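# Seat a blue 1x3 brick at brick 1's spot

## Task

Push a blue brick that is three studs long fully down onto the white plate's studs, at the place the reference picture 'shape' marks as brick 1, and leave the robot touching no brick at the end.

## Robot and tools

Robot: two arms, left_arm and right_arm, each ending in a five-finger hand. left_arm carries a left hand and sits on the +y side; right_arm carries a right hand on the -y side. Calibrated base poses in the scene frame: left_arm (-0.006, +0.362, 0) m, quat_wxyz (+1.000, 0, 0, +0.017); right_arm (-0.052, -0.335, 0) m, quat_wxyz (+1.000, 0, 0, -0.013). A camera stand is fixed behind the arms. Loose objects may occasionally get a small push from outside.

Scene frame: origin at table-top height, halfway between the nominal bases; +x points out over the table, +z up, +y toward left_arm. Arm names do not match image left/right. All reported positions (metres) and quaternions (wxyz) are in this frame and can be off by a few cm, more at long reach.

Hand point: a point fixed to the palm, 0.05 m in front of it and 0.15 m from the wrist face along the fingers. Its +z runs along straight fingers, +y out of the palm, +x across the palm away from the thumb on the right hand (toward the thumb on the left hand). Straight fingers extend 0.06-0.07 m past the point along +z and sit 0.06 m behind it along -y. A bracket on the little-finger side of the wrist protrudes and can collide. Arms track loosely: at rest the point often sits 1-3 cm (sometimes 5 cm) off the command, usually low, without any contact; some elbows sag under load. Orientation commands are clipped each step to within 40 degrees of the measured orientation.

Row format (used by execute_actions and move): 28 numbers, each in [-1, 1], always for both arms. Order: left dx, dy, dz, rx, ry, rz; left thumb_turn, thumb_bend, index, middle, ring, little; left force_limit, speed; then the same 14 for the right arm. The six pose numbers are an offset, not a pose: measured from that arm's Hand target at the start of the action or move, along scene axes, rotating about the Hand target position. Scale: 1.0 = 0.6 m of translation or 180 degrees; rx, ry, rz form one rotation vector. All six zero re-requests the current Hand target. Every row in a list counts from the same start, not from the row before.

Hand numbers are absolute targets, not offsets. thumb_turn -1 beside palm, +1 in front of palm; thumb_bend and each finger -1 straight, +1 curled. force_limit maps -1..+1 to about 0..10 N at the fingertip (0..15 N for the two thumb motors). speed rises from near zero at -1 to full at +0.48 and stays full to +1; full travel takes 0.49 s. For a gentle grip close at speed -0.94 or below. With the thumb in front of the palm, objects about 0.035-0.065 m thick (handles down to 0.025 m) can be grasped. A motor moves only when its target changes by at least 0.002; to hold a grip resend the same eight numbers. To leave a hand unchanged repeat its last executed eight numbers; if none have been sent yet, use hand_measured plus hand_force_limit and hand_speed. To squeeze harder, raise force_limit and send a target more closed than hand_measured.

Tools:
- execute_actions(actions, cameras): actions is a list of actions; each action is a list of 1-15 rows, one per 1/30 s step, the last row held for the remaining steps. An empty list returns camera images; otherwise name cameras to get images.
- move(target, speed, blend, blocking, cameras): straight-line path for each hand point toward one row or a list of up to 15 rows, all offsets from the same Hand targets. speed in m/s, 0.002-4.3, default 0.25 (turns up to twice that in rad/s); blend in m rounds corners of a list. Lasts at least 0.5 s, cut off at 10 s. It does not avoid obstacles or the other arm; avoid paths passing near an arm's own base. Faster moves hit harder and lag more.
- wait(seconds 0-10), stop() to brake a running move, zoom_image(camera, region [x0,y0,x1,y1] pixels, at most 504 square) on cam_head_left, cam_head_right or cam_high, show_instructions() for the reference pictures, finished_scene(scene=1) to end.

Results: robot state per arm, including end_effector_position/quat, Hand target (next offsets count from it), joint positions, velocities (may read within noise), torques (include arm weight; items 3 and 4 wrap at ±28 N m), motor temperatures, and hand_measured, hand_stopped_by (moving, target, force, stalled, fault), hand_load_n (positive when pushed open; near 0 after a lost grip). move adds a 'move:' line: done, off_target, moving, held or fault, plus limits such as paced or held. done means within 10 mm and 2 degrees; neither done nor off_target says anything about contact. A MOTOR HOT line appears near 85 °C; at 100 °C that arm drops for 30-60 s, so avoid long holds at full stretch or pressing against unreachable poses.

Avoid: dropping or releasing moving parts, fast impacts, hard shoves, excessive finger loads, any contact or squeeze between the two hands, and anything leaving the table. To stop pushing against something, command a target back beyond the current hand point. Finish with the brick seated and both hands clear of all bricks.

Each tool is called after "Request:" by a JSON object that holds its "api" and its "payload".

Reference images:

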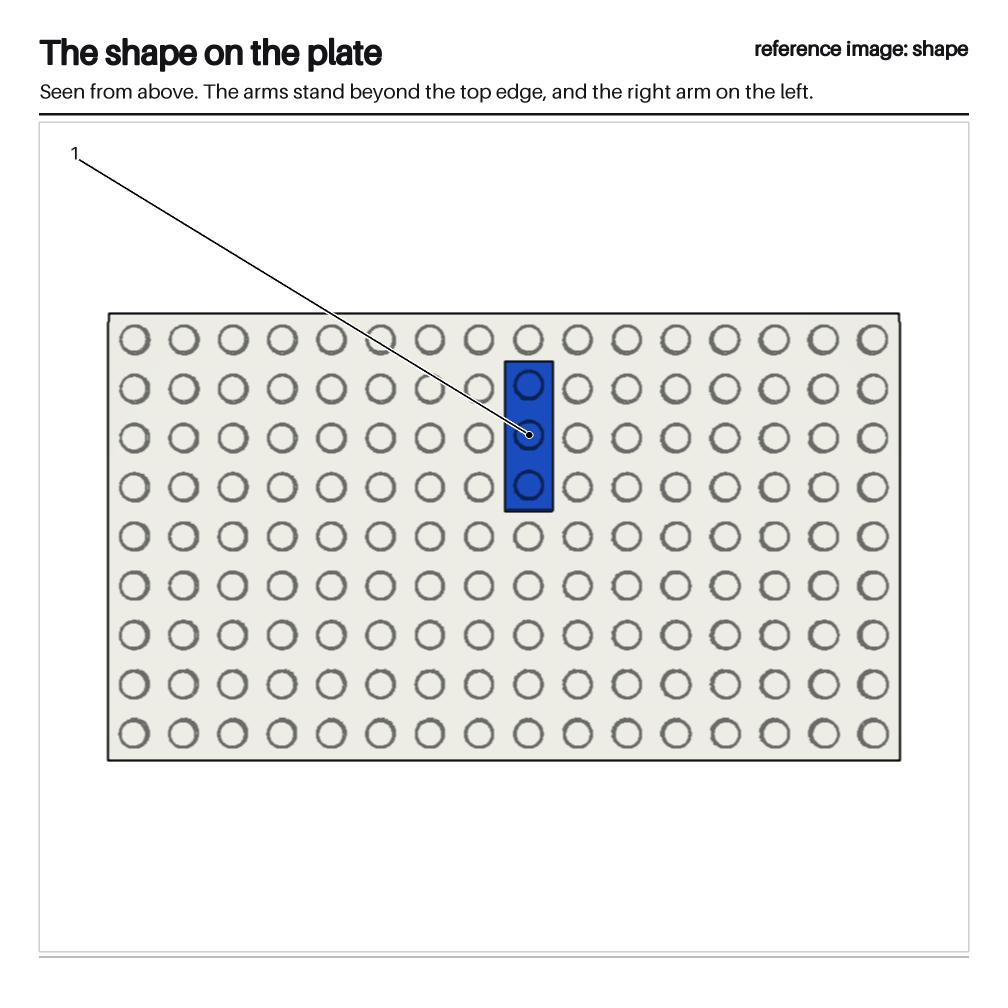

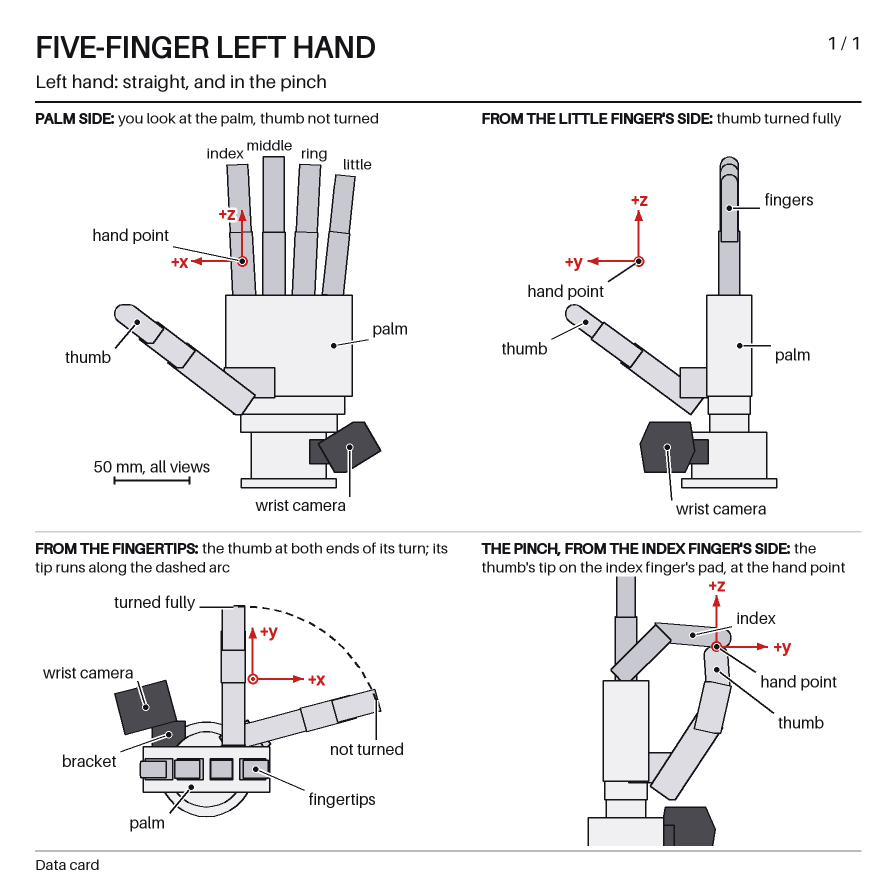

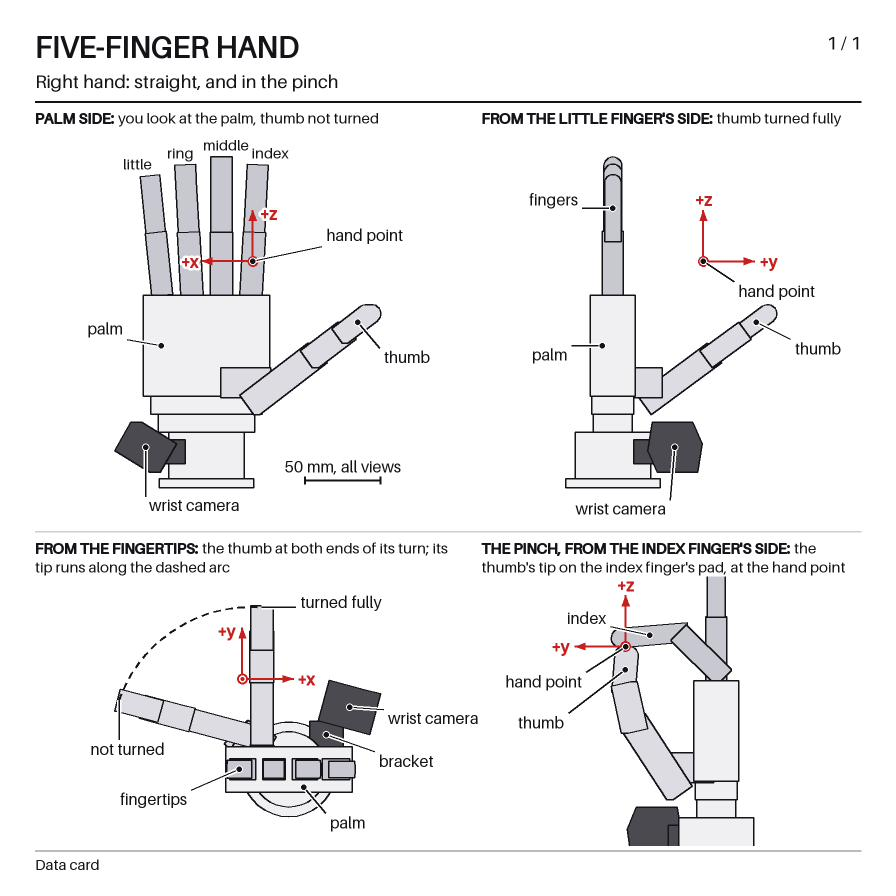

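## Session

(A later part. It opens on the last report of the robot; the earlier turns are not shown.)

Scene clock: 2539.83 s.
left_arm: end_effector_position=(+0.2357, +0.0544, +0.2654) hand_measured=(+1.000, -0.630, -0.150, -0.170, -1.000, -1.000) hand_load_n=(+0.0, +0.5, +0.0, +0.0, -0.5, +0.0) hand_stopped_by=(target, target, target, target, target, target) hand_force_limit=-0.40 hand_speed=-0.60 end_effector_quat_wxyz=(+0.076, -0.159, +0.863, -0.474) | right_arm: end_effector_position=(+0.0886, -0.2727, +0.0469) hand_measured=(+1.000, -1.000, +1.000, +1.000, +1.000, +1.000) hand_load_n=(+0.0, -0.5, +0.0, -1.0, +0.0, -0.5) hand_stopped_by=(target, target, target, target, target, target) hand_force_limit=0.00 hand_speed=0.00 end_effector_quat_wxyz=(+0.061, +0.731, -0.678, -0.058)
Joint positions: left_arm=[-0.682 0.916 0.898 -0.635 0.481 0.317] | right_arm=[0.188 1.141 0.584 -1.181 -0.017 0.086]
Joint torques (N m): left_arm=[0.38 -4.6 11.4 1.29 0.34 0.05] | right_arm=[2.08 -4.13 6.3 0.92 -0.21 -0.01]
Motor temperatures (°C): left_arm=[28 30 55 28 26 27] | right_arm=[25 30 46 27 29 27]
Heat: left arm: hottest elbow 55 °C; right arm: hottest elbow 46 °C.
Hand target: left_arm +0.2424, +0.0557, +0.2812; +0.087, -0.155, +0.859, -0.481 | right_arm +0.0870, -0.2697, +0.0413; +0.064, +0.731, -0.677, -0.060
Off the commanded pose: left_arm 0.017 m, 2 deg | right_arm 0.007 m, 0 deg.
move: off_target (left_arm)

Request:
{"api": "move", "payload": {"target": [[0,0,0,0,0,0,1,-0.63,-0.15,-0.17,-1,-1,-0.4,-0.6,-0.013,-0.003,-0.02,0,0,0,1,-1,1,1,1,1,0,0]], "speed": 0.04}}

Request:
{"api": "move", "payload": {"target": [[0,0,0,0,0,0,1,-0.63,-0.15,-0.17,-1,-1,-0.4,-0.6,-0.013,-0.003,-0.02,0,0,0,1,-1,1,1,1,1,0,0]], "speed": 0.04}}

Scene clock: 2552.63 s.
left_arm: end_effector_position=(+0.2357, +0.0544, +0.2654) hand_measured=(+1.000, -0.630, -0.150, -0.170, -1.000, -1.000) hand_load_n=(+0.0, +0.0, +0.0, +0.0, +0.0, +0.0) hand_stopped_by=(target, target, target, target, target, target) hand_force_limit=-0.40 hand_speed=-0.60 end_effector_quat_wxyz=(+0.076, -0.159, +0.863, -0.474) | right_arm: end_effector_position=(+0.0873, -0.2729, +0.0455) hand_measured=(+1.000, -1.000, +1.000, +1.000, +1.000, +1.000) hand_load_n=(+0.0, +0.0, +0.0, -5.0, +0.0, +0.0) hand_stopped_by=(target, target, target, target, target, target) hand_force_limit=0.00 hand_speed=0.00 end_effector_quat_wxyz=(+0.059, +0.731, -0.678, -0.056)
Joint positions: left_arm=[-0.682 0.916 0.898 -0.635 0.481 0.317] | right_arm=[0.188 1.133 0.576 -1.175 -0.017 0.086]
Joint torques (N m): left_arm=[0.32 -4.6 11.38 1.29 0.34 0.05] | right_arm=[1.2 -3.78 3.82 2.18 -0.18 0.01]
Motor temperatures (°C): left_arm=[28 30 55 28 26 27] | right_arm=[25 30 45 27 29 27]
Heat: left arm: hottest elbow 55 °C; right arm: hottest elbow 45 °C.
Hand target: left_arm +0.2424, +0.0557, +0.2812; +0.087, -0.155, +0.859, -0.481 | right_arm +0.0792, -0.2715, +0.0293; +0.064, +0.731, -0.677, -0.060
Off the commanded pose: left_arm 0.017 m, 2 deg | right_arm 0.018 m, 1 deg.
move: off_target (left_arm, right_arm)

Scene clock: 2553.47 s.
left_arm: end_effector_position=(+0.2357, +0.0544, +0.2654) hand_measured=(+1.000, -0.630, -0.150, -0.170, -1.000, -1.000) hand_load_n=(+0.0, +0.0, +0.0, -0.5, +0.0, +0.0) hand_stopped_by=(target, target, target, target, target, target) hand_force_limit=-0.40 hand_speed=-0.60 end_effector_quat_wxyz=(+0.076, -0.159, +0.863, -0.474) | right_arm: end_effector_position=(+0.0859, -0.2731, +0.0435) hand_measured=(+1.000, -1.000, +1.000, +1.000, +1.000, +1.000) hand_load_n=(+0.5, +0.0, +0.0, -7.0, +0.0, +0.0) hand_stopped_by=(target, target, target, target, target, target) hand_force_limit=0.00 hand_speed=0.00 end_effector_quat_wxyz=(+0.050, +0.731, -0.678, -0.049)
Joint positions: left_arm=[-0.682 0.916 0.898 -0.635 0.481 0.317] | right_arm=[0.188 1.11 0.561 -1.161 -0.017 0.086]
Joint torques (N m): left_arm=[0.38 -4.6 11.4 1.29 0.34 0.05] | right_arm=[1.38 -2.43 2.09 2.69 -0.15 -0.01]
Motor temperatures (°C): left_arm=[28 30 55 28 26 27] | right_arm=[25 30 45 27 29 27]
Heat: left arm: hottest elbow 55 °C; right arm: hottest elbow 45 °C.
Hand target: left_arm +0.2424, +0.0557, +0.2812; +0.087, -0.155, +0.859, -0.481 | right_arm +0.0714, -0.2733, +0.0173; +0.064, +0.731, -0.677, -0.060
Off the commanded pose: left_arm 0.017 m, 2 deg | right_arm 0.030 m, 2 deg.
move: off_target (left_arm, right_arm)

Request:
{"api": "move", "payload": {"target": [[0,0,0,0,0,0,1,-0.63,-0.15,-0.17,-1,-1,-0.4,-0.6,-0.008,-0.002,-0.02,-0.0009,0.011,0,1,-1,1,1,1,1,0,0]], "speed": 0.04}}

Request:
{"api": "move", "payload": {"target": [[0,0,0,0,0,0,1,-0.63,-0.15,-0.17,-1,-1,-0.4,-0.6,-0.008,-0.002,-0.02,-0.0009,0.011,0,1,-1,1,1,1,1,0,0]], "speed": 0.04}}

Scene clock: 2559.60 s.
left_arm: end_effector_position=(+0.2357, +0.0544, +0.2654) hand_measured=(+1.000, -0.630, -0.150, -0.170, -1.000, -1.000) hand_load_n=(+0.0, +0.0, +0.0, +0.0, +0.0, +0.0) hand_stopped_by=(target, target, target, target, target, target) hand_force_limit=-0.40 hand_speed=-0.60 end_effector_quat_wxyz=(+0.076, -0.159, +0.863, -0.474) | right_arm: end_effector_position=(+0.0849, -0.2734, +0.0424) hand_measured=(+1.000, -1.000, +1.000, +1.000, +1.000, +1.000) hand_load_n=(+0.0, +0.0, +0.0, -11.0, +0.0, +0.5) hand_stopped_by=(target, target, target, target, target, target) hand_force_limit=0.00 hand_speed=0.00 end_effector_quat_wxyz=(+0.052, +0.732, -0.677, -0.051)
Joint positions: left_arm=[-0.682 0.916 0.898 -0.635 0.481 0.317] | right_arm=[0.188 1.115 0.559 -1.16 -0.017 0.083]
Joint torques (N m): left_arm=[0.38 -4.6 11.4 1.29 0.34 0.05] | right_arm=[1.08 -0.73 0.98 3.47 -0.22 -0.09]
Motor temperatures (°C): left_arm=[28 30 55 28 26 27] | right_arm=[25 30 44 27 29 27]
Heat: left arm: hottest elbow 55 °C; right arm: hottest elbow 44 °C.
Hand target: left_arm +0.2424, +0.0557, +0.2812; +0.087, -0.155, +0.859, -0.481 | right_arm +0.0665, -0.2745, +0.0053; +0.076, +0.730, -0.676, -0.072
Off the commanded pose: left_arm 0.017 m, 2 deg | right_arm 0.041 m, 4 deg.
move: off_target (left_arm, right_arm)

Scene clock: 2560.53 s.
left_arm: end_effector_position=(+0.2357, +0.0544, +0.2654) hand_measured=(+1.000, -0.630, -0.150, -0.170, -1.000, -1.000) hand_load_n=(+0.5, +0.0, +0.0, +0.0, +0.0, +0.0) hand_stopped_by=(target, target, target, target, target, target) hand_force_limit=-0.40 hand_speed=-0.60 end_effector_quat_wxyz=(+0.076, -0.159, +0.863, -0.474) | right_arm: end_effector_position=(+0.0824, -0.2741, +0.0409) hand_measured=(+1.000, -1.000, +1.000, +1.000, +1.000, +1.000) hand_load_n=(-0.5, +0.0, +0.0, -15.0, +0.0, +0.0) hand_stopped_by=(target, target, target, target, target, target) hand_force_limit=0.00 hand_speed=0.00 end_effector_quat_wxyz=(+0.058, +0.735, -0.673, -0.058)
Joint positions: left_arm=[-0.682 0.916 0.898 -0.635 0.481 0.317] | right_arm=[0.188 1.129 0.558 -1.162 -0.019 0.073]
Joint torques (N m): left_arm=[0.38 -4.6 11.4 1.28 0.34 0.05] | right_arm=[0.5 1.61 -0.25 4.08 -0.22 -0.06]
Motor temperatures (°C): left_arm=[28 30 56 28 26 27] | right_arm=[25 30 44 27 29 27]
Heat: left arm: hottest elbow 56 °C; right arm: hottest elbow 44 °C.
Hand target: left_arm +0.2424, +0.0557, +0.2812; +0.087, -0.155, +0.859, -0.481 | right_arm +0.0619, -0.2757, -0.0067; +0.089, +0.728, -0.675, -0.083
Off the commanded pose: left_arm 0.017 m, 2 deg | right_arm 0.052 m, 5 deg.
move: off_target (left_arm, right_arm)

Request:
{"api": "move", "payload": {"target": [[0,0,0,0,0,0,1,-0.63,-0.15,-0.17,-1,-1,-0.4,-0.6,0.042,0.01,0.08,0.0018,-0.022,0,1,-1,1,1,1,1,0,0],[0,0,0,0,0,0,1,-0.63,-0.15,-0.17,-1,-1,-0.4,-0.6,0.05,0.01,0.17,0.0018,-0.022,0,1,-1,1,1,1,1,0,0],[0,0,0,0,0,0,1,-0.63,-0.15,-0.17,-1,-1,-0.4,-0.6,0.06,-0.22,0.25,0.0018,-0.022,0,1,-1,1,1,1,1,0,0]], "speed": [0.06,0.08,0.2], "blend": [0.0,0.02,0], "cameras": ["cam_high","cam_head_right","cam_head_left"]}}

Request:
{"api": "zoom_image", "payload": {"camera": "cam_head_right", "region": [385, 355, 425, 395]}}

Request:
{"api": "zoom_image", "payload": {"camera": "cam_head_left", "region": [372, 342, 412, 382]}}

Request:
{"api": "zoom_image", "payload": {"camera": "cam_high", "region": [190, 150, 230, 190]}}

Scene clock: 2579.93 s.
left_arm: end_effector_position=(+0.2357, +0.0544, +0.2654) hand_measured=(+1.000, -0.630, -0.150, -0.170, -1.000, -1.000) hand_load_n=(+0.0, +0.0, +0.0, +0.0, +0.0, +0.0) hand_stopped_by=(target, target, target, target, target, target) hand_force_limit=-0.40 hand_speed=-0.60 end_effector_quat_wxyz=(+0.076, -0.159, +0.863, -0.474) | right_arm: end_effector_position=(+0.0830, -0.3991, +0.1291) hand_measured=(+1.000, -1.000, +1.000, +1.000, +1.000, +1.000) hand_load_n=(+0.0, +0.0, +0.0, +0.0, +0.0, +0.0) hand_stopped_by=(target, target, target, target, target, target) hand_force_limit=0.00 hand_speed=0.00 end_effector_quat_wxyz=(+0.072, +0.731, -0.675, -0.075)
Joint positions: left_arm=[-0.682 0.916 0.898 -0.635 0.481 0.317] | right_arm=[-0.333 1.08 0.767 -1.451 0.077 -0.431]
Joint torques (N m): left_arm=[0.32 -4.66 11.4 1.29 0.34 0.05] | right_arm=[-0.15 -4.72 12.88 -0.17 -0.11 -0.28]
Motor temperatures (°C): left_arm=[28 30 56 28 26 27] | right_arm=[25 30 42 28 29 27]
Heat: left arm: hottest elbow 56 °C; right arm: hottest elbow 42 °C.
Hand target: left_arm +0.2424, +0.0557, +0.2812; +0.087, -0.155, +0.859, -0.481 | right_arm +0.0979, -0.4077, +0.1434; +0.064, +0.731, -0.677, -0.060
Off the commanded pose: left_arm 0.017 m, 2 deg | right_arm 0.022 m, 2 deg.
move: off_target (left_arm, right_arm)

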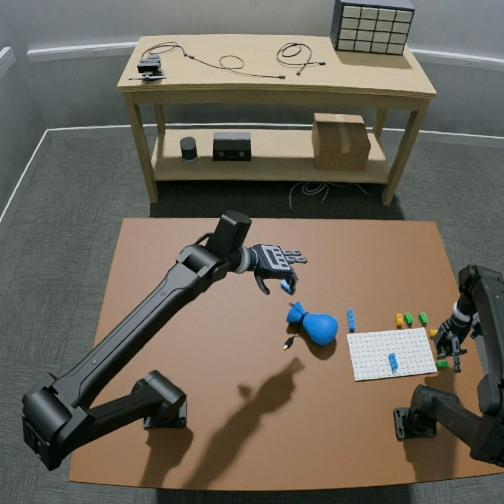

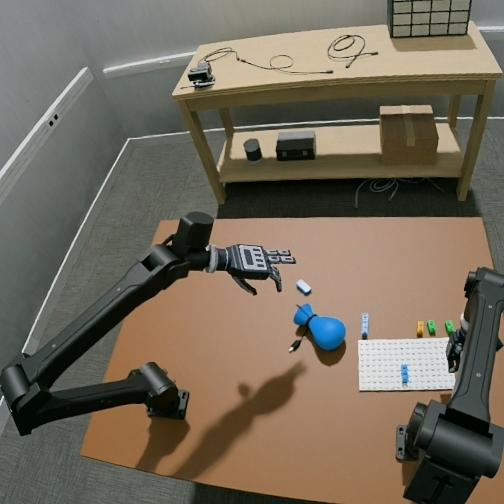

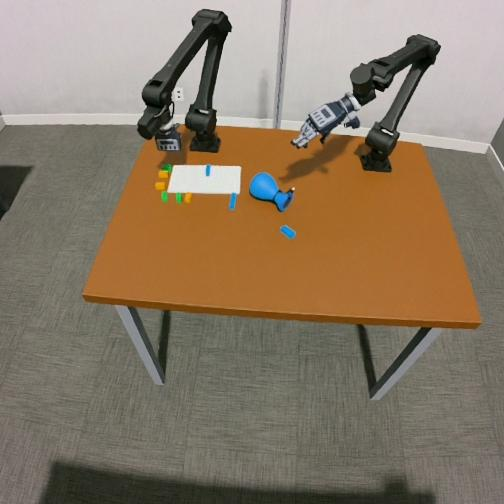

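Scaled by 12.600.

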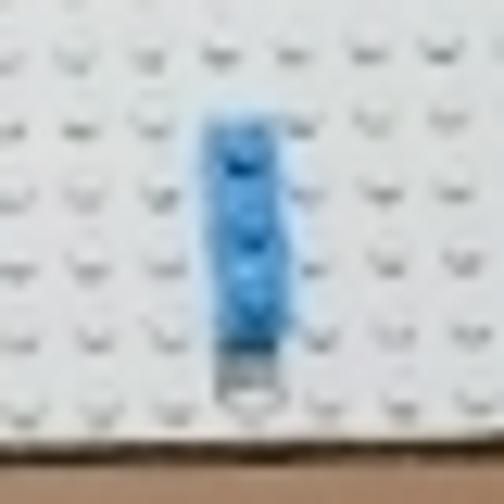

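Scaled by 12.600.

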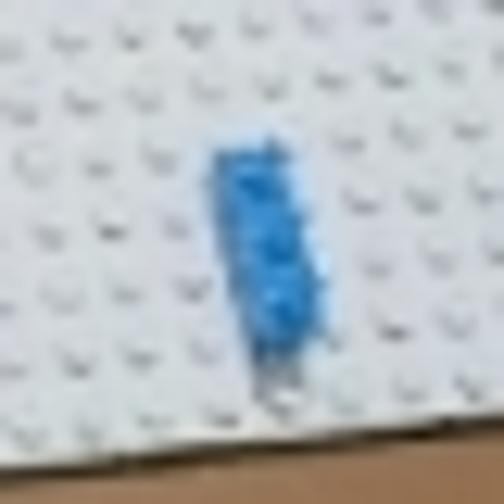

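Scaled by 12.600.

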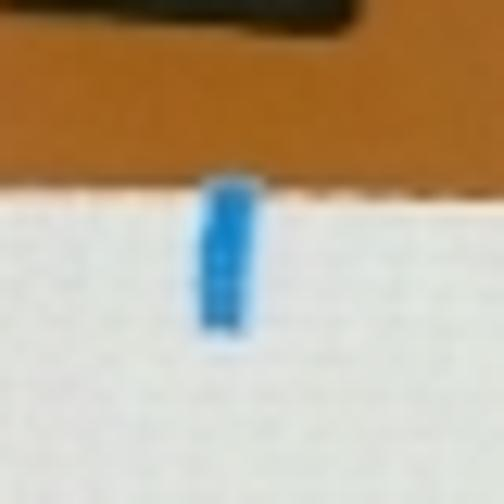

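Request:
{"api": "zoom_image", "payload": {"camera": "cam_head_right", "region": [412, 310, 452, 350]}}

Request:
{"api": "zoom_image", "payload": {"camera": "cam_head_right", "region": [285, 270, 325, 310]}}

Scaled by 12.600.

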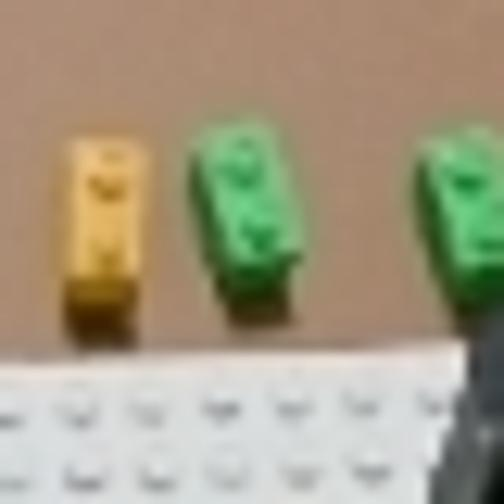

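Scaled by 12.600.

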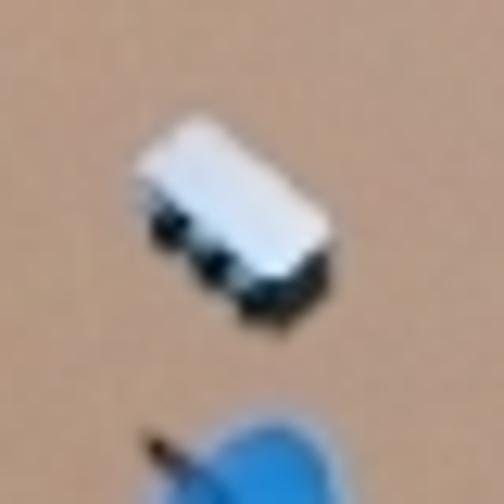

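Request:
{"api": "move", "payload": {"target": [[0,0,0,0,0,0,1,-0.63,-0.15,-0.17,-1,-1,-0.4,-0.6,0.0135,0.142,-0.1223,0,0,0,1,-1,1,1,1,1,0,0],[0,0,0,0,0,0,1,-0.63,-0.15,-0.17,-1,-1,-0.4,-0.6,-0.0182,0.142,-0.1723,0,0,0,1,-1,1,1,1,1,0,0]], "speed": [0.2,0.08]}}

Request:
{"api": "move", "payload": {"target": [[0,0,0,0,0,0,1,-0.63,-0.15,-0.17,-1,-1,-0.4,-0.6,0,0,-0.0167,0,0,0,1,-1,1,1,1,1,0,0]], "speed": 0.04}}

Request:
{"api": "move", "payload": {"target": [[0,0,0,0,0,0,1,-0.63,-0.15,-0.17,-1,-1,-0.4,-0.6,0,0,-0.0083,0,0,0,1,-1,1,1,1,1,0,0]], "speed": 0.04}}

Scene clock: 2623.27 s.
left_arm: end_effector_position=(+0.2357, +0.0544, +0.2654) hand_measured=(+1.000, -0.630, -0.150, -0.170, -1.000, -1.000) hand_load_n=(+0.0, +0.0, +0.0, +0.0, +0.0, -0.5) hand_stopped_by=(target, target, target, target, target, target) hand_force_limit=-0.40 hand_speed=-0.60 end_effector_quat_wxyz=(+0.076, -0.159, +0.863, -0.474) | right_arm: end_effector_position=(+0.0857, -0.3244, +0.0420) hand_measured=(+1.000, -1.000, +1.000, +1.000, +1.000, +1.000) hand_load_n=(+0.0, +0.0, +0.0, +0.0, +0.0, +0.0) hand_stopped_by=(target, target, target, target, target, target) hand_force_limit=0.00 hand_speed=0.00 end_effector_quat_wxyz=(+0.063, +0.730, -0.677, -0.062)
Joint positions: left_arm=[-0.682 0.916 0.898 -0.635 0.481 0.317] | right_arm=[-0.032 1.143 0.567 -1.171 0.019 -0.132]
Joint torques (N m): left_arm=[0.32 -4.6 11.38 1.28 0.34 0.05] | right_arm=[1.61 -4.72 6.94 0.68 -0.04 -0.01]
Motor temperatures (°C): left_arm=[28 30 56 28 26 27] | right_arm=[25 30 44 27 29 27]
Heat: left arm: hottest elbow 56 °C; right arm: hottest elbow 44 °C.
Hand target: left_arm +0.2424, +0.0557, +0.2812; +0.087, -0.155, +0.859, -0.481 | right_arm +0.0870, -0.3226, +0.0399; +0.064, +0.731, -0.677, -0.060
Off the commanded pose: left_arm 0.017 m, 2 deg | right_arm 0.003 m, 0 deg.
move: off_target (left_arm)

Scene clock: 2624.20 s.
left_arm: end_effector_position=(+0.2357, +0.0544, +0.2654) hand_measured=(+1.000, -0.630, -0.150, -0.170, -1.000, -1.000) hand_load_n=(+0.0, +0.0, +0.0, +0.0, -0.5, +0.0) hand_stopped_by=(target, target, target, target, target, target) hand_force_limit=-0.40 hand_speed=-0.60 end_effector_quat_wxyz=(+0.076, -0.159, +0.863, -0.474) | right_arm: end_effector_position=(+0.0863, -0.3244, +0.0324) hand_measured=(+1.000, -1.000, +1.000, +1.000, +1.000, +1.000) hand_load_n=(+0.0, -0.5, +0.0, +0.0, +0.0, +0.0) hand_stopped_by=(target, target, target, target, target, target) hand_force_limit=0.00 hand_speed=0.00 end_effector_quat_wxyz=(+0.062, +0.731, -0.677, -0.061)
Joint positions: left_arm=[-0.682 0.916 0.898 -0.635 0.481 0.317] | right_arm=[-0.032 1.162 0.551 -1.133 0.019 -0.132]
Joint torques (N m): left_arm=[0.38 -4.66 11.4 1.28 0.34 0.05] | right_arm=[1.67 -4.72 6.6 0.7 0 0]
Motor temperatures (°C): left_arm=[28 30 56 28 26 27] | right_arm=[25 30 44 27 29 27]
Heat: left arm: hottest elbow 56 °C; right arm: hottest elbow 44 °C.
Hand target: left_arm +0.2424, +0.0557, +0.2812; +0.087, -0.155, +0.859, -0.481 | right_arm +0.0870, -0.3226, +0.0299; +0.064, +0.731, -0.677, -0.060
Off the commanded pose: left_arm 0.017 m, 2 deg | right_arm 0.003 m, 0 deg.
move: off_target (left_arm)

Scene clock: 2624.97 s.
left_arm: end_effector_position=(+0.2357, +0.0544, +0.2654) hand_measured=(+1.000, -0.630, -0.150, -0.170, -1.000, -1.000) hand_load_n=(+0.0, +0.0, +0.0, +0.0, +0.0, +0.0) hand_stopped_by=(target, target, target, target, target, target) hand_force_limit=-0.40 hand_speed=-0.60 end_effector_quat_wxyz=(+0.076, -0.159, +0.863, -0.474) | right_arm: end_effector_position=(+0.0857, -0.3244, +0.0279) hand_measured=(+1.000, -1.000, +1.000, +1.000, +1.000, +1.000) hand_load_n=(+0.0, +0.0, -0.5, +0.0, +0.0, -0.5) hand_stopped_by=(target, target, target, target, target, target) hand_force_limit=0.00 hand_speed=0.00 end_effector_quat_wxyz=(+0.063, +0.731, -0.677, -0.062)
Joint positions: left_arm=[-0.682 0.916 0.898 -0.635 0.481 0.317] | right_arm=[-0.032 1.173 0.543 -1.117 0.019 -0.132]
Joint torques (N m): left_arm=[0.38 -4.6 11.38 1.28 0.34 0.05] | right_arm=[1.73 -4.31 6.58 0.77 0 -0.05]
Motor temperatures (°C): left_arm=[28 30 56 28 26 27] | right_arm=[25 30 44 27 29 27]
Heat: left arm: hottest elbow 56 °C; right arm: hottest elbow 44 °C.
Hand target: left_arm +0.2424, +0.0557, +0.2812; +0.087, -0.155, +0.859, -0.481 | right_arm +0.0869, -0.3225, +0.0249; +0.064, +0.731, -0.677, -0.060
Off the commanded pose: left_arm 0.017 m, 2 deg | right_arm 0.004 m, 0 deg.
move: off_target (left_arm)

Request:
{"api": "move", "payload": {"target": [[0,0,0,0,0,0,1,-0.63,-0.15,-0.17,-1,-1,-0.4,-0.6,0,0,-0.005,0,0,0,1,-1,1,1,1,1,0,0]], "speed": 0.04}}

Request:
{"api": "move", "payload": {"target": [[0,0,0,0,0,0,1,-0.63,-0.15,-0.17,-1,-1,-0.4,-0.6,0,0,-0.005,0,0,0,1,-1,1,1,1,1,0,0]], "speed": 0.04}}

Scene clock: 2629.20 s.
left_arm: end_effector_position=(+0.2357, +0.0544, +0.2654) hand_measured=(+1.000, -0.630, -0.150, -0.170, -1.000, -1.000) hand_load_n=(+0.0, +0.0, +0.0, +0.0, +0.0, +0.0) hand_stopped_by=(target, target, target, target, target, target) hand_force_limit=-0.40 hand_speed=-0.60 end_effector_quat_wxyz=(+0.076, -0.159, +0.863, -0.474) | right_arm: end_effector_position=(+0.0868, -0.3244, +0.0271) hand_measured=(+1.000, -1.000, +1.000, +1.000, +1.000, +1.000) hand_load_n=(+0.0, +0.0, -0.5, +0.0, +0.0, -0.5) hand_stopped_by=(target, target, target, target, target, target) hand_force_limit=0.00 hand_speed=0.00 end_effector_quat_wxyz=(+0.062, +0.731, -0.677, -0.060)
Joint positions: left_arm=[-0.682 0.916 0.898 -0.635 0.481 0.317] | right_arm=[-0.032 1.174 0.543 -1.112 0.019 -0.132]
Joint torques (N m): left_arm=[0.38 -4.6 11.38 1.29 0.34 0.05] | right_arm=[1.38 -4.31 6.11 1.09 0 0.01]
Motor temperatures (°C): left_arm=[28 30 56 28 26 27] | right_arm=[25 30 44 27 29 27]
Heat: left arm: hottest elbow 56 °C; right arm: hottest elbow 44 °C.
Hand target: left_arm +0.2424, +0.0557, +0.2812; +0.087, -0.155, +0.859, -0.481 | right_arm +0.0870, -0.3226, +0.0219; +0.064, +0.731, -0.677, -0.060
Off the commanded pose: left_arm 0.017 m, 2 deg | right_arm 0.006 m, 0 deg.
move: off_target (left_arm)

Scene clock: 2629.90 s.
left_arm: end_effector_position=(+0.2357, +0.0544, +0.2654) hand_measured=(+1.000, -0.630, -0.150, -0.170, -1.000, -1.000) hand_load_n=(+0.0, +0.0, +0.0, +0.0, +0.0, +0.0) hand_stopped_by=(target, target, target, target, target, target) hand_force_limit=-0.40 hand_speed=-0.60 end_effector_quat_wxyz=(+0.076, -0.159, +0.863, -0.474) | right_arm: end_effector_position=(+0.0867, -0.3244, +0.0270) hand_measured=(+1.000, -1.000, +1.000, +1.000, +1.000, +1.000) hand_load_n=(+0.0, +0.0, -1.0, +0.0, -0.5, -1.0) hand_stopped_by=(target, target, target, target, target, target) hand_force_limit=0.00 hand_speed=0.00 end_effector_quat_wxyz=(+0.062, +0.731, -0.677, -0.061)
Joint positions: left_arm=[-0.682 0.916 0.898 -0.635 0.481 0.317] | right_arm=[-0.032 1.176 0.543 -1.112 0.019 -0.132]
Joint torques (N m): left_arm=[0.32 -4.6 11.4 1.29 0.34 0.05] | right_arm=[1.73 -3.66 5.74 1.54 0 -0.02]
Motor temperatures (°C): left_arm=[28 30 56 28 26 27] | right_arm=[25 30 44 27 29 27]
Heat: left arm: hottest elbow 56 °C; right arm: hottest elbow 44 °C.
Hand target: left_arm +0.2424, +0.0557, +0.2812; +0.087, -0.155, +0.859, -0.481 | right_arm +0.0869, -0.3225, +0.0189; +0.064, +0.731, -0.677, -0.060
Off the commanded pose: left_arm 0.017 m, 2 deg | right_arm 0.008 m, 0 deg.
move: off_target (left_arm)

Request:
{"api": "move", "payload": {"target": [[0,0,0,0,0,0,1,-0.63,-0.15,-0.17,-1,-1,-0.4,-0.6,0.02,0,0.0833,0,0,0,1,-1,1,1,1,1,0,0],[0,0,0,0,0,0,1,-0.63,-0.15,-0.17,-1,-1,-0.4,-0.6,0.02,0.0525,0.0833,0,0,0,1,-1,1,1,1,1,0,0],[0,0,0,0,0,0,1,-0.63,-0.15,-0.17,-1,-1,-0.4,-0.6,0.0,0.0525,0.056,0,0,0,1,-1,1,1,1,1,0,0]], "speed": [0.1,0.1,0.05]}}

Request:
{"api": "move", "payload": {"target": [[0,0,0,0,0,0,1,-0.63,-0.15,-0.17,-1,-1,-0.4,-0.6,0,0,-0.005,0,0,0,1,-1,1,1,1,1,0,0]], "speed": 0.04, "cameras": ["cam_high"]}}

Request:
{"api": "zoom_image", "payload": {"camera": "cam_high", "region": [185, 140, 235, 190]}}

Scene clock: 2667.40 s.
left_arm: end_effector_position=(+0.2357, +0.0544, +0.2654) hand_measured=(+1.000, -0.630, -0.150, -0.170, -1.000, -1.000) hand_load_n=(+0.0, +0.0, +0.0, +0.0, +0.0, +0.0) hand_stopped_by=(target, target, target, target, target, target) hand_force_limit=-0.40 hand_speed=-0.60 end_effector_quat_wxyz=(+0.076, -0.159, +0.863, -0.474) | right_arm: end_effector_position=(+0.0847, -0.2937, +0.0527) hand_measured=(+1.000, -1.000, +1.000, +1.000, +1.000, +1.000) hand_load_n=(+0.0, +0.0, +0.0, +0.0, +0.0, +0.0) hand_stopped_by=(target, target, target, target, target, target) hand_force_limit=0.00 hand_speed=0.00 end_effector_quat_wxyz=(+0.070, +0.729, -0.677, -0.068)
Joint positions: left_arm=[-0.682 0.916 0.898 -0.635 0.481 0.317] | right_arm=[0.099 1.136 0.589 -1.218 -0.005 -0.001]
Joint torques (N m): left_arm=[0.38 -4.6 11.38 1.28 0.34 0.05] | right_arm=[1.9 -5.95 7.12 0.7 -0.05 0]
Motor temperatures (°C): left_arm=[28 30 56 28 26 27] | right_arm=[25 30 42 27 29 27]
Heat: left arm: hottest elbow 56 °C; right arm: hottest elbow 42 °C.
Hand target: left_arm +0.2424, +0.0557, +0.2812; +0.087, -0.155, +0.859, -0.481 | right_arm +0.0869, -0.2910, +0.0526; +0.064, +0.731, -0.677, -0.060
Off the commanded pose: left_arm 0.017 m, 2 deg | right_arm 0.004 m, 1 deg.
move: off_target (left_arm)

Scene clock: 2668.20 s.
left_arm: end_effector_position=(+0.2357, +0.0544, +0.2654) hand_measured=(+1.000, -0.630, -0.150, -0.170, -1.000, -1.000) hand_load_n=(+0.0, +0.0, +0.5, +0.0, +0.0, +0.0) hand_stopped_by=(target, target, target, target, target, target) hand_force_limit=-0.40 hand_speed=-0.60 end_effector_quat_wxyz=(+0.076, -0.159, +0.863, -0.474) | right_arm: end_effector_position=(+0.0851, -0.2937, +0.0504) hand_measured=(+1.000, -1.000, +1.000, +1.000, +1.000, +1.000) hand_load_n=(+0.0, +0.0, +0.0, +0.0, +0.0, +0.0) hand_stopped_by=(target, target, target, target, target, target) hand_force_limit=0.00 hand_speed=0.00 end_effector_quat_wxyz=(+0.067, +0.730, -0.677, -0.066)
Joint positions: left_arm=[-0.682 0.916 0.898 -0.635 0.481 0.317] | right_arm=[0.099 1.136 0.584 -1.208 -0.005 -0.001]
Joint torques (N m): left_arm=[0.32 -4.66 11.38 1.28 0.34 0.05] | right_arm=[1.85 -5.48 6.98 0.68 -0.06 0]
Motor temperatures (°C): left_arm=[28 30 56 28 26 27] | right_arm=[25 30 42 27 29 27]
Heat: left arm: hottest elbow 56 °C; right arm: hottest elbow 42 °C.
Hand target: left_arm +0.2424, +0.0557, +0.2812; +0.087, -0.155, +0.859, -0.481 | right_arm +0.0869, -0.2910, +0.0496; +0.064, +0.731, -0.677, -0.060
Off the commanded pose: left_arm 0.017 m, 2 deg | right_arm 0.003 m, 1 deg.
move: off_target (left_arm)
Images, in order (width x height): cam_high 504x504.

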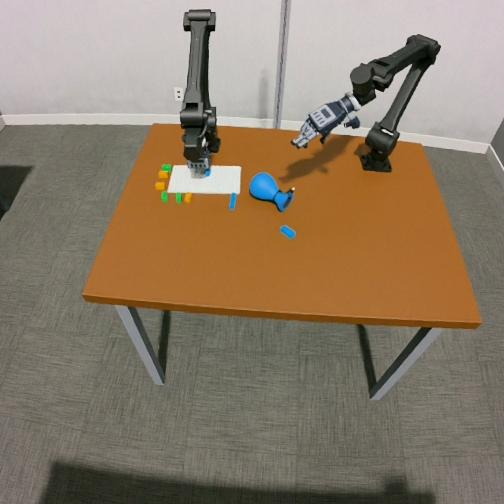

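Scaled by 10.080.

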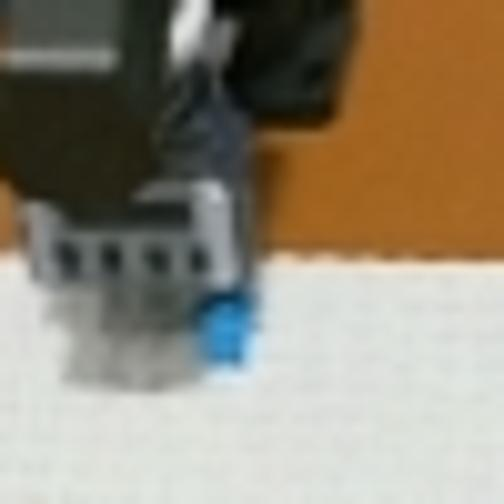

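Request:
{"api": "move", "payload": {"target": [[0,0,0,0,0,0,1,-0.63,-0.15,-0.17,-1,-1,-0.4,-0.6,0,0,-0.0045,0,0,0,1,-1,1,1,1,1,0,0]], "speed": 0.04}}

Request:
{"api": "move", "payload": {"target": [[0,0,0,0,0,0,1,-0.63,-0.15,-0.17,-1,-1,-0.4,-0.6,0,0,-0.0045,0,0,0,1,-1,1,1,1,1,0,0]], "speed": 0.04}}

Scene clock: 2672.70 s.
left_arm: end_effector_position=(+0.2357, +0.0544, +0.2654) hand_measured=(+1.000, -0.630, -0.150, -0.170, -1.000, -1.000) hand_load_n=(+0.0, +0.0, +0.0, +0.0, +0.0, +0.0) hand_stopped_by=(target, target, target, target, target, target) hand_force_limit=-0.40 hand_speed=-0.60 end_effector_quat_wxyz=(+0.076, -0.159, +0.863, -0.474) | right_arm: end_effector_position=(+0.0854, -0.2937, +0.0483) hand_measured=(+1.000, -1.000, +1.000, +1.000, +1.000, +1.000) hand_load_n=(+0.0, -0.5, +0.0, +0.0, +0.0, +0.0) hand_stopped_by=(target, target, target, target, target, target) hand_force_limit=0.00 hand_speed=0.00 end_effector_quat_wxyz=(+0.066, +0.730, -0.678, -0.064)
Joint positions: left_arm=[-0.682 0.916 0.898 -0.635 0.481 0.317] | right_arm=[0.099 1.136 0.579 -1.198 -0.005 -0.001]
Joint torques (N m): left_arm=[0.32 -4.66 11.38 1.28 0.34 0.05] | right_arm=[2.02 -4.95 6.76 0.87 -0.07 -0.02]
Motor temperatures (°C): left_arm=[28 30 56 28 26 27] | right_arm=[25 30 42 27 29 27]
Heat: left arm: hottest elbow 56 °C; right arm: hottest elbow 42 °C.
Hand target: left_arm +0.2424, +0.0557, +0.2812; +0.087, -0.155, +0.859, -0.481 | right_arm +0.0868, -0.2910, +0.0468; +0.064, +0.731, -0.677, -0.060
Off the commanded pose: left_arm 0.017 m, 2 deg | right_arm 0.003 m, 1 deg.
move: off_target (left_arm)

Scene clock: 2673.43 s.
left_arm: end_effector_position=(+0.2357, +0.0544, +0.2654) hand_measured=(+1.000, -0.630, -0.150, -0.170, -1.000, -1.000) hand_load_n=(+0.0, +0.0, +0.0, +0.0, +0.0, +0.0) hand_stopped_by=(target, target, target, target, target, target) hand_force_limit=-0.40 hand_speed=-0.60 end_effector_quat_wxyz=(+0.076, -0.159, +0.863, -0.474) | right_arm: end_effector_position=(+0.0870, -0.2935, +0.0474) hand_measured=(+1.000, -1.000, +1.000, +1.000, +1.000, +1.000) hand_load_n=(+0.0, -0.5, -0.5, +0.0, +0.0, +0.0) hand_stopped_by=(target, target, target, target, target, target) hand_force_limit=0.00 hand_speed=0.00 end_effector_quat_wxyz=(+0.063, +0.730, -0.678, -0.062)
Joint positions: left_arm=[-0.682 0.916 0.898 -0.635 0.481 0.317] | right_arm=[0.099 1.136 0.579 -1.191 -0.005 -0.001]
Joint torques (N m): left_arm=[0.38 -4.6 11.4 1.29 0.34 0.05] | right_arm=[2.26 -4.19 6.53 0.83 -0.03 0]
Motor temperatures (°C): left_arm=[28 30 56 28 26 27] | right_arm=[25 30 42 27 29 27]
Heat: left arm: hottest elbow 56 °C; right arm: hottest elbow 42 °C.
Hand target: left_arm +0.2424, +0.0557, +0.2812; +0.087, -0.155, +0.859, -0.481 | right_arm +0.0869, -0.2910, +0.0442; +0.064, +0.731, -0.677, -0.060
Off the commanded pose: left_arm 0.017 m, 2 deg | right_arm 0.004 m, 0 deg.
move: off_target (left_arm)

Request:
{"api": "move", "payload": {"target": [[0,0,0,0,0,0,1,-0.63,-0.15,-0.17,-1,-1,-0.4,-0.6,0,0,-0.005,0,0,0,1,-1,1,1,1,1,0,0]], "speed": 0.04}}

Request:
{"api": "move", "payload": {"target": [[0,0,0,0,0,0,1,-0.63,-0.15,-0.17,-1,-1,-0.4,-0.6,0,0,-0.005,0,0,0,1,-1,1,1,1,1,0,0]], "speed": 0.04}}

Scene clock: 2677.60 s.
left_arm: end_effector_position=(+0.2357, +0.0544, +0.2654) hand_measured=(+1.000, -0.630, -0.150, -0.170, -1.000, -1.000) hand_load_n=(+0.0, +0.0, +0.0, +0.5, +0.0, +0.0) hand_stopped_by=(target, target, target, target, target, target) hand_force_limit=-0.40 hand_speed=-0.60 end_effector_quat_wxyz=(+0.076, -0.159, +0.863, -0.474) | right_arm: end_effector_position=(+0.0873, -0.2935, +0.0470) hand_measured=(+1.000, -1.000, +1.000, +1.000, +1.000, +1.000) hand_load_n=(+0.0, +0.0, -1.5, +0.0, +0.0, +0.0) hand_stopped_by=(target, target, target, target, target, target) hand_force_limit=0.00 hand_speed=0.00 end_effector_quat_wxyz=(+0.063, +0.730, -0.678, -0.061)
Joint positions: left_arm=[-0.682 0.916 0.898 -0.635 0.481 0.317] | right_arm=[0.099 1.136 0.578 -1.188 -0.005 -0.001]
Joint torques (N m): left_arm=[0.38 -4.6 11.38 1.28 0.34 0.05] | right_arm=[1.9 -4.54 6.26 1.11 -0.04 -0.03]
Motor temperatures (°C): left_arm=[28 30 56 28 26 27] | right_arm=[25 30 42 27 29 27]
Heat: left arm: hottest elbow 56 °C; right arm: hottest elbow 42 °C.
Hand target: left_arm +0.2424, +0.0557, +0.2812; +0.087, -0.155, +0.859, -0.481 | right_arm +0.0870, -0.2910, +0.0411; +0.064, +0.731, -0.677, -0.060
Off the commanded pose: left_arm 0.017 m, 2 deg | right_arm 0.006 m, 0 deg.
move: off_target (left_arm)

Scene clock: 2678.30 s.
left_arm: end_effector_position=(+0.2357, +0.0544, +0.2654) hand_measured=(+1.000, -0.630, -0.150, -0.170, -1.000, -1.000) hand_load_n=(+0.0, +0.0, +0.0, +0.0, +0.0, +0.0) hand_stopped_by=(target, target, target, target, target, target) hand_force_limit=-0.40 hand_speed=-0.60 end_effector_quat_wxyz=(+0.076, -0.159, +0.863, -0.474) | right_arm: end_effector_position=(+0.0871, -0.2935, +0.0467) hand_measured=(+1.000, -1.000, +1.000, +1.000, +1.000, +1.000) hand_load_n=(+0.0, +0.0, -2.5, +0.0, +0.0, +0.0) hand_stopped_by=(target, target, target, target, target, target) hand_force_limit=0.00 hand_speed=0.00 end_effector_quat_wxyz=(+0.063, +0.730, -0.678, -0.061)
Joint positions: left_arm=[-0.682 0.916 0.898 -0.635 0.481 0.317] | right_arm=[0.099 1.136 0.577 -1.188 -0.005 -0.001]
Joint torques (N m): left_arm=[0.38 -4.6 11.38 1.28 0.34 0.05] | right_arm=[1.49 -3.78 5.94 1.76 -0.05 0]
Motor temperatures (°C): left_arm=[28 30 56 28 26 27] | right_arm=[25 30 42 27 29 27]
Heat: left arm: hottest elbow 56 °C; right arm: hottest elbow 42 °C.
Hand target: left_arm +0.2424, +0.0557, +0.2812; +0.087, -0.155, +0.859, -0.481 | right_arm +0.0869, -0.2910, +0.0382; +0.064, +0.731, -0.677, -0.060
Off the commanded pose: left_arm 0.017 m, 2 deg | right_arm 0.009 m, 0 deg.
move: off_target (left_arm)

Request:
{"api": "move", "payload": {"target": [[0,0,0,0,0,0,1,-0.63,-0.15,-0.17,-1,-1,-0.4,-0.6,0.008,0,0.03,0,0,0,1,-1,1,1,1,1,0,0],[0,0,0,0,0,0,1,-0.63,-0.15,-0.17,-1,-1,-0.4,-0.6,0.02,0,0.12,0,0,0,1,-1,1,1,1,1,0,0],[0,0,0,0,0,0,1,-0.63,-0.15,-0.17,-1,-1,-0.4,-0.6,0.02,-0.2,0.18,0,0,0,1,-1,1,1,1,1,0,0]], "speed": [0.06,0.1,0.2], "blend": [0.0,0.02,0], "cameras": ["cam_high","cam_head_right","cam_head_left"]}}

Request:
{"api": "zoom_image", "payload": {"camera": "cam_head_right", "region": [385, 355, 425, 395]}}

Request:
{"api": "zoom_image", "payload": {"camera": "cam_head_left", "region": [372, 342, 412, 382]}}

Request:
{"api": "zoom_image", "payload": {"camera": "cam_high", "region": [160, 140, 250, 230]}}

Scene clock: 2712.10 s.
left_arm: end_effector_position=(+0.2357, +0.0544, +0.2654) hand_measured=(+1.000, -0.630, -0.150, -0.170, -1.000, -1.000) hand_load_n=(+0.0, +0.0, +0.0, +0.0, +0.0, +0.0) hand_stopped_by=(target, target, target, target, target, target) hand_force_limit=-0.40 hand_speed=-0.60 end_effector_quat_wxyz=(+0.076, -0.159, +0.863, -0.474) | right_arm: end_effector_position=(+0.0842, -0.4022, +0.1318) hand_measured=(+1.000, -1.000, +1.000, +1.000, +1.000, +1.000) hand_load_n=(+0.0, -0.5, +0.0, +0.5, +0.0, +0.0) hand_stopped_by=(target, target, target, target, target, target) hand_force_limit=0.00 hand_speed=0.00 end_effector_quat_wxyz=(+0.072, +0.731, -0.675, -0.075)
Joint positions: left_arm=[-0.682 0.916 0.898 -0.635 0.481 0.317] | right_arm=[-0.344 1.084 0.777 -1.457 0.079 -0.441]
Joint torques (N m): left_arm=[0.38 -4.6 11.38 1.29 0.34 0.05] | right_arm=[-0.79 -4.89 12.92 -0.23 -0.04 -0.23]
Motor temperatures (°C): left_arm=[28 30 56 28 26 27] | right_arm=[25 30 41 27 29 27]
Heat: left arm: hottest elbow 56 °C; right arm: hottest elbow 41 °C.
Hand target: left_arm +0.2424, +0.0557, +0.2812; +0.087, -0.155, +0.859, -0.481 | right_arm +0.0989, -0.4110, +0.1462; +0.064, +0.731, -0.677, -0.060
Off the commanded pose: left_arm 0.017 m, 2 deg | right_arm 0.022 m, 2 deg.
move: off_target (left_arm, right_arm)

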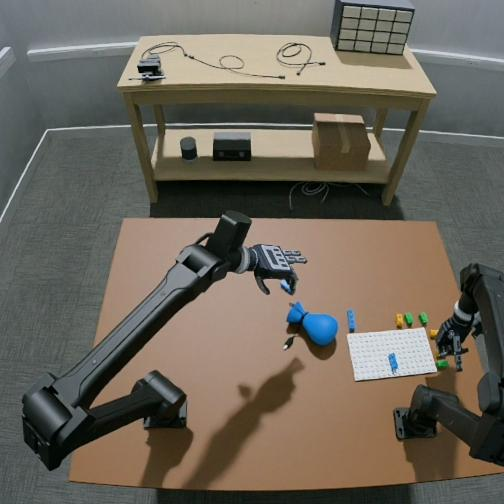

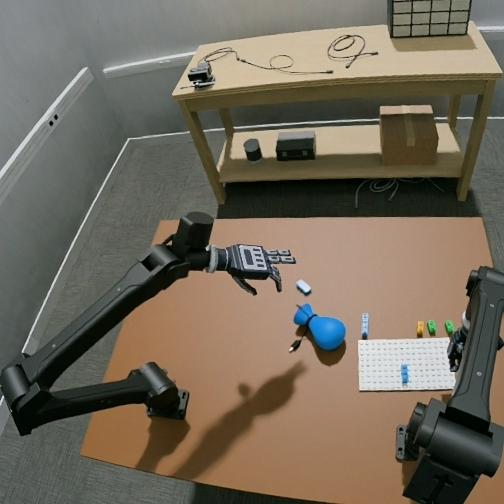

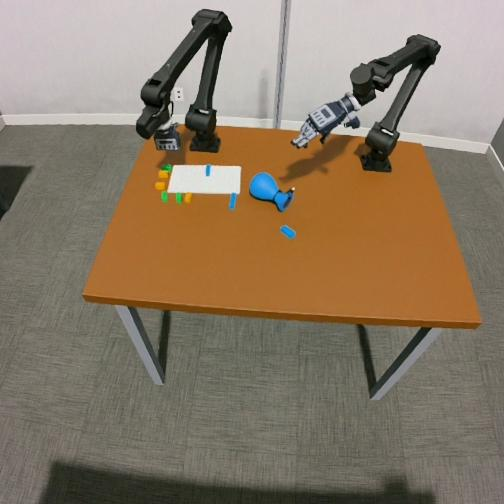

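Scaled by 12.600.

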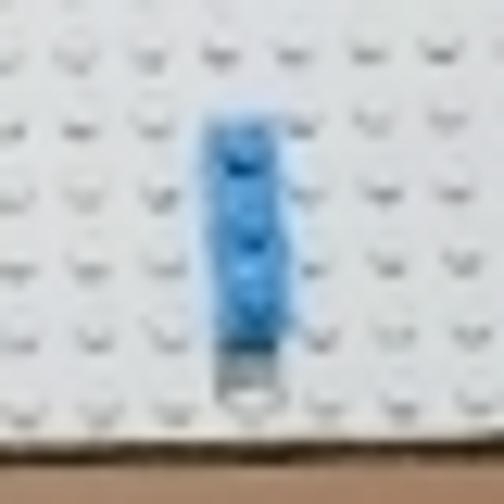

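Scaled by 12.600.

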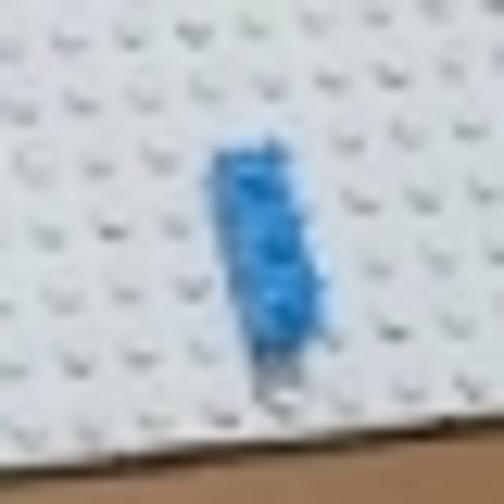

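Scaled by 5.600.

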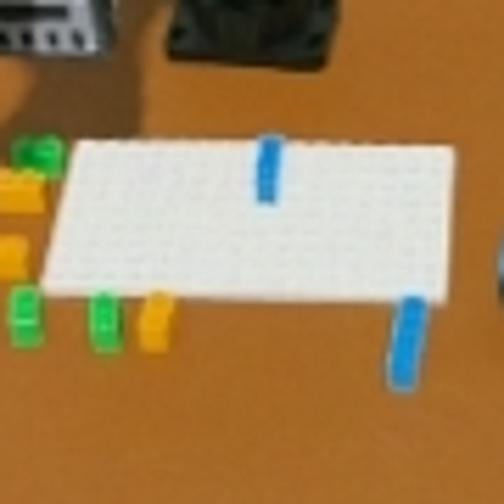

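Request:
{"api": "zoom_image", "payload": {"camera": "cam_head_right", "region": [394, 376, 414, 396]}}

Request:
{"api": "zoom_image", "payload": {"camera": "cam_head_left", "region": [380, 362, 410, 382]}}

Request:
{"api": "zoom_image", "payload": {"camera": "cam_head_right", "region": [356, 336, 456, 396]}}

Scaled by 25.200.

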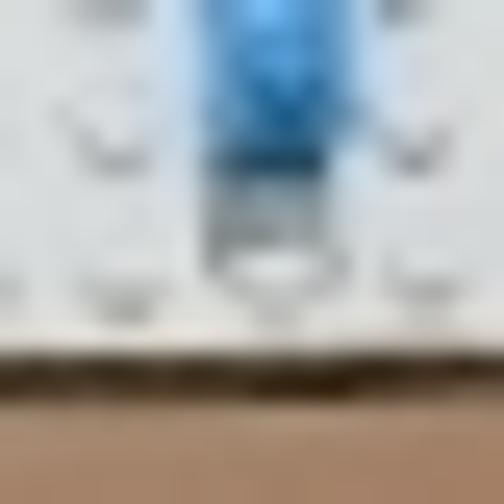

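Scaled by 16.800.

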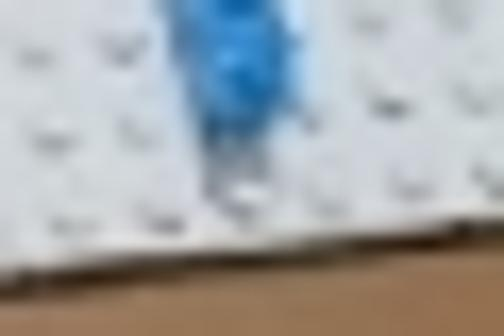

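Scaled by 5.040.

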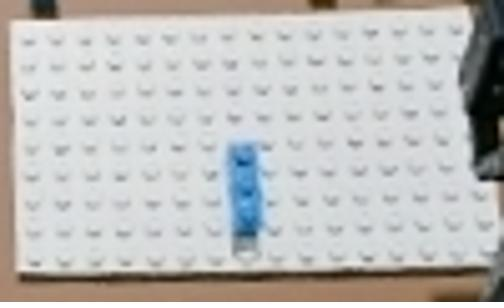

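Request:
{"api": "finished_scene", "payload": {"scene": 1}}

The scene is finished: the task was done.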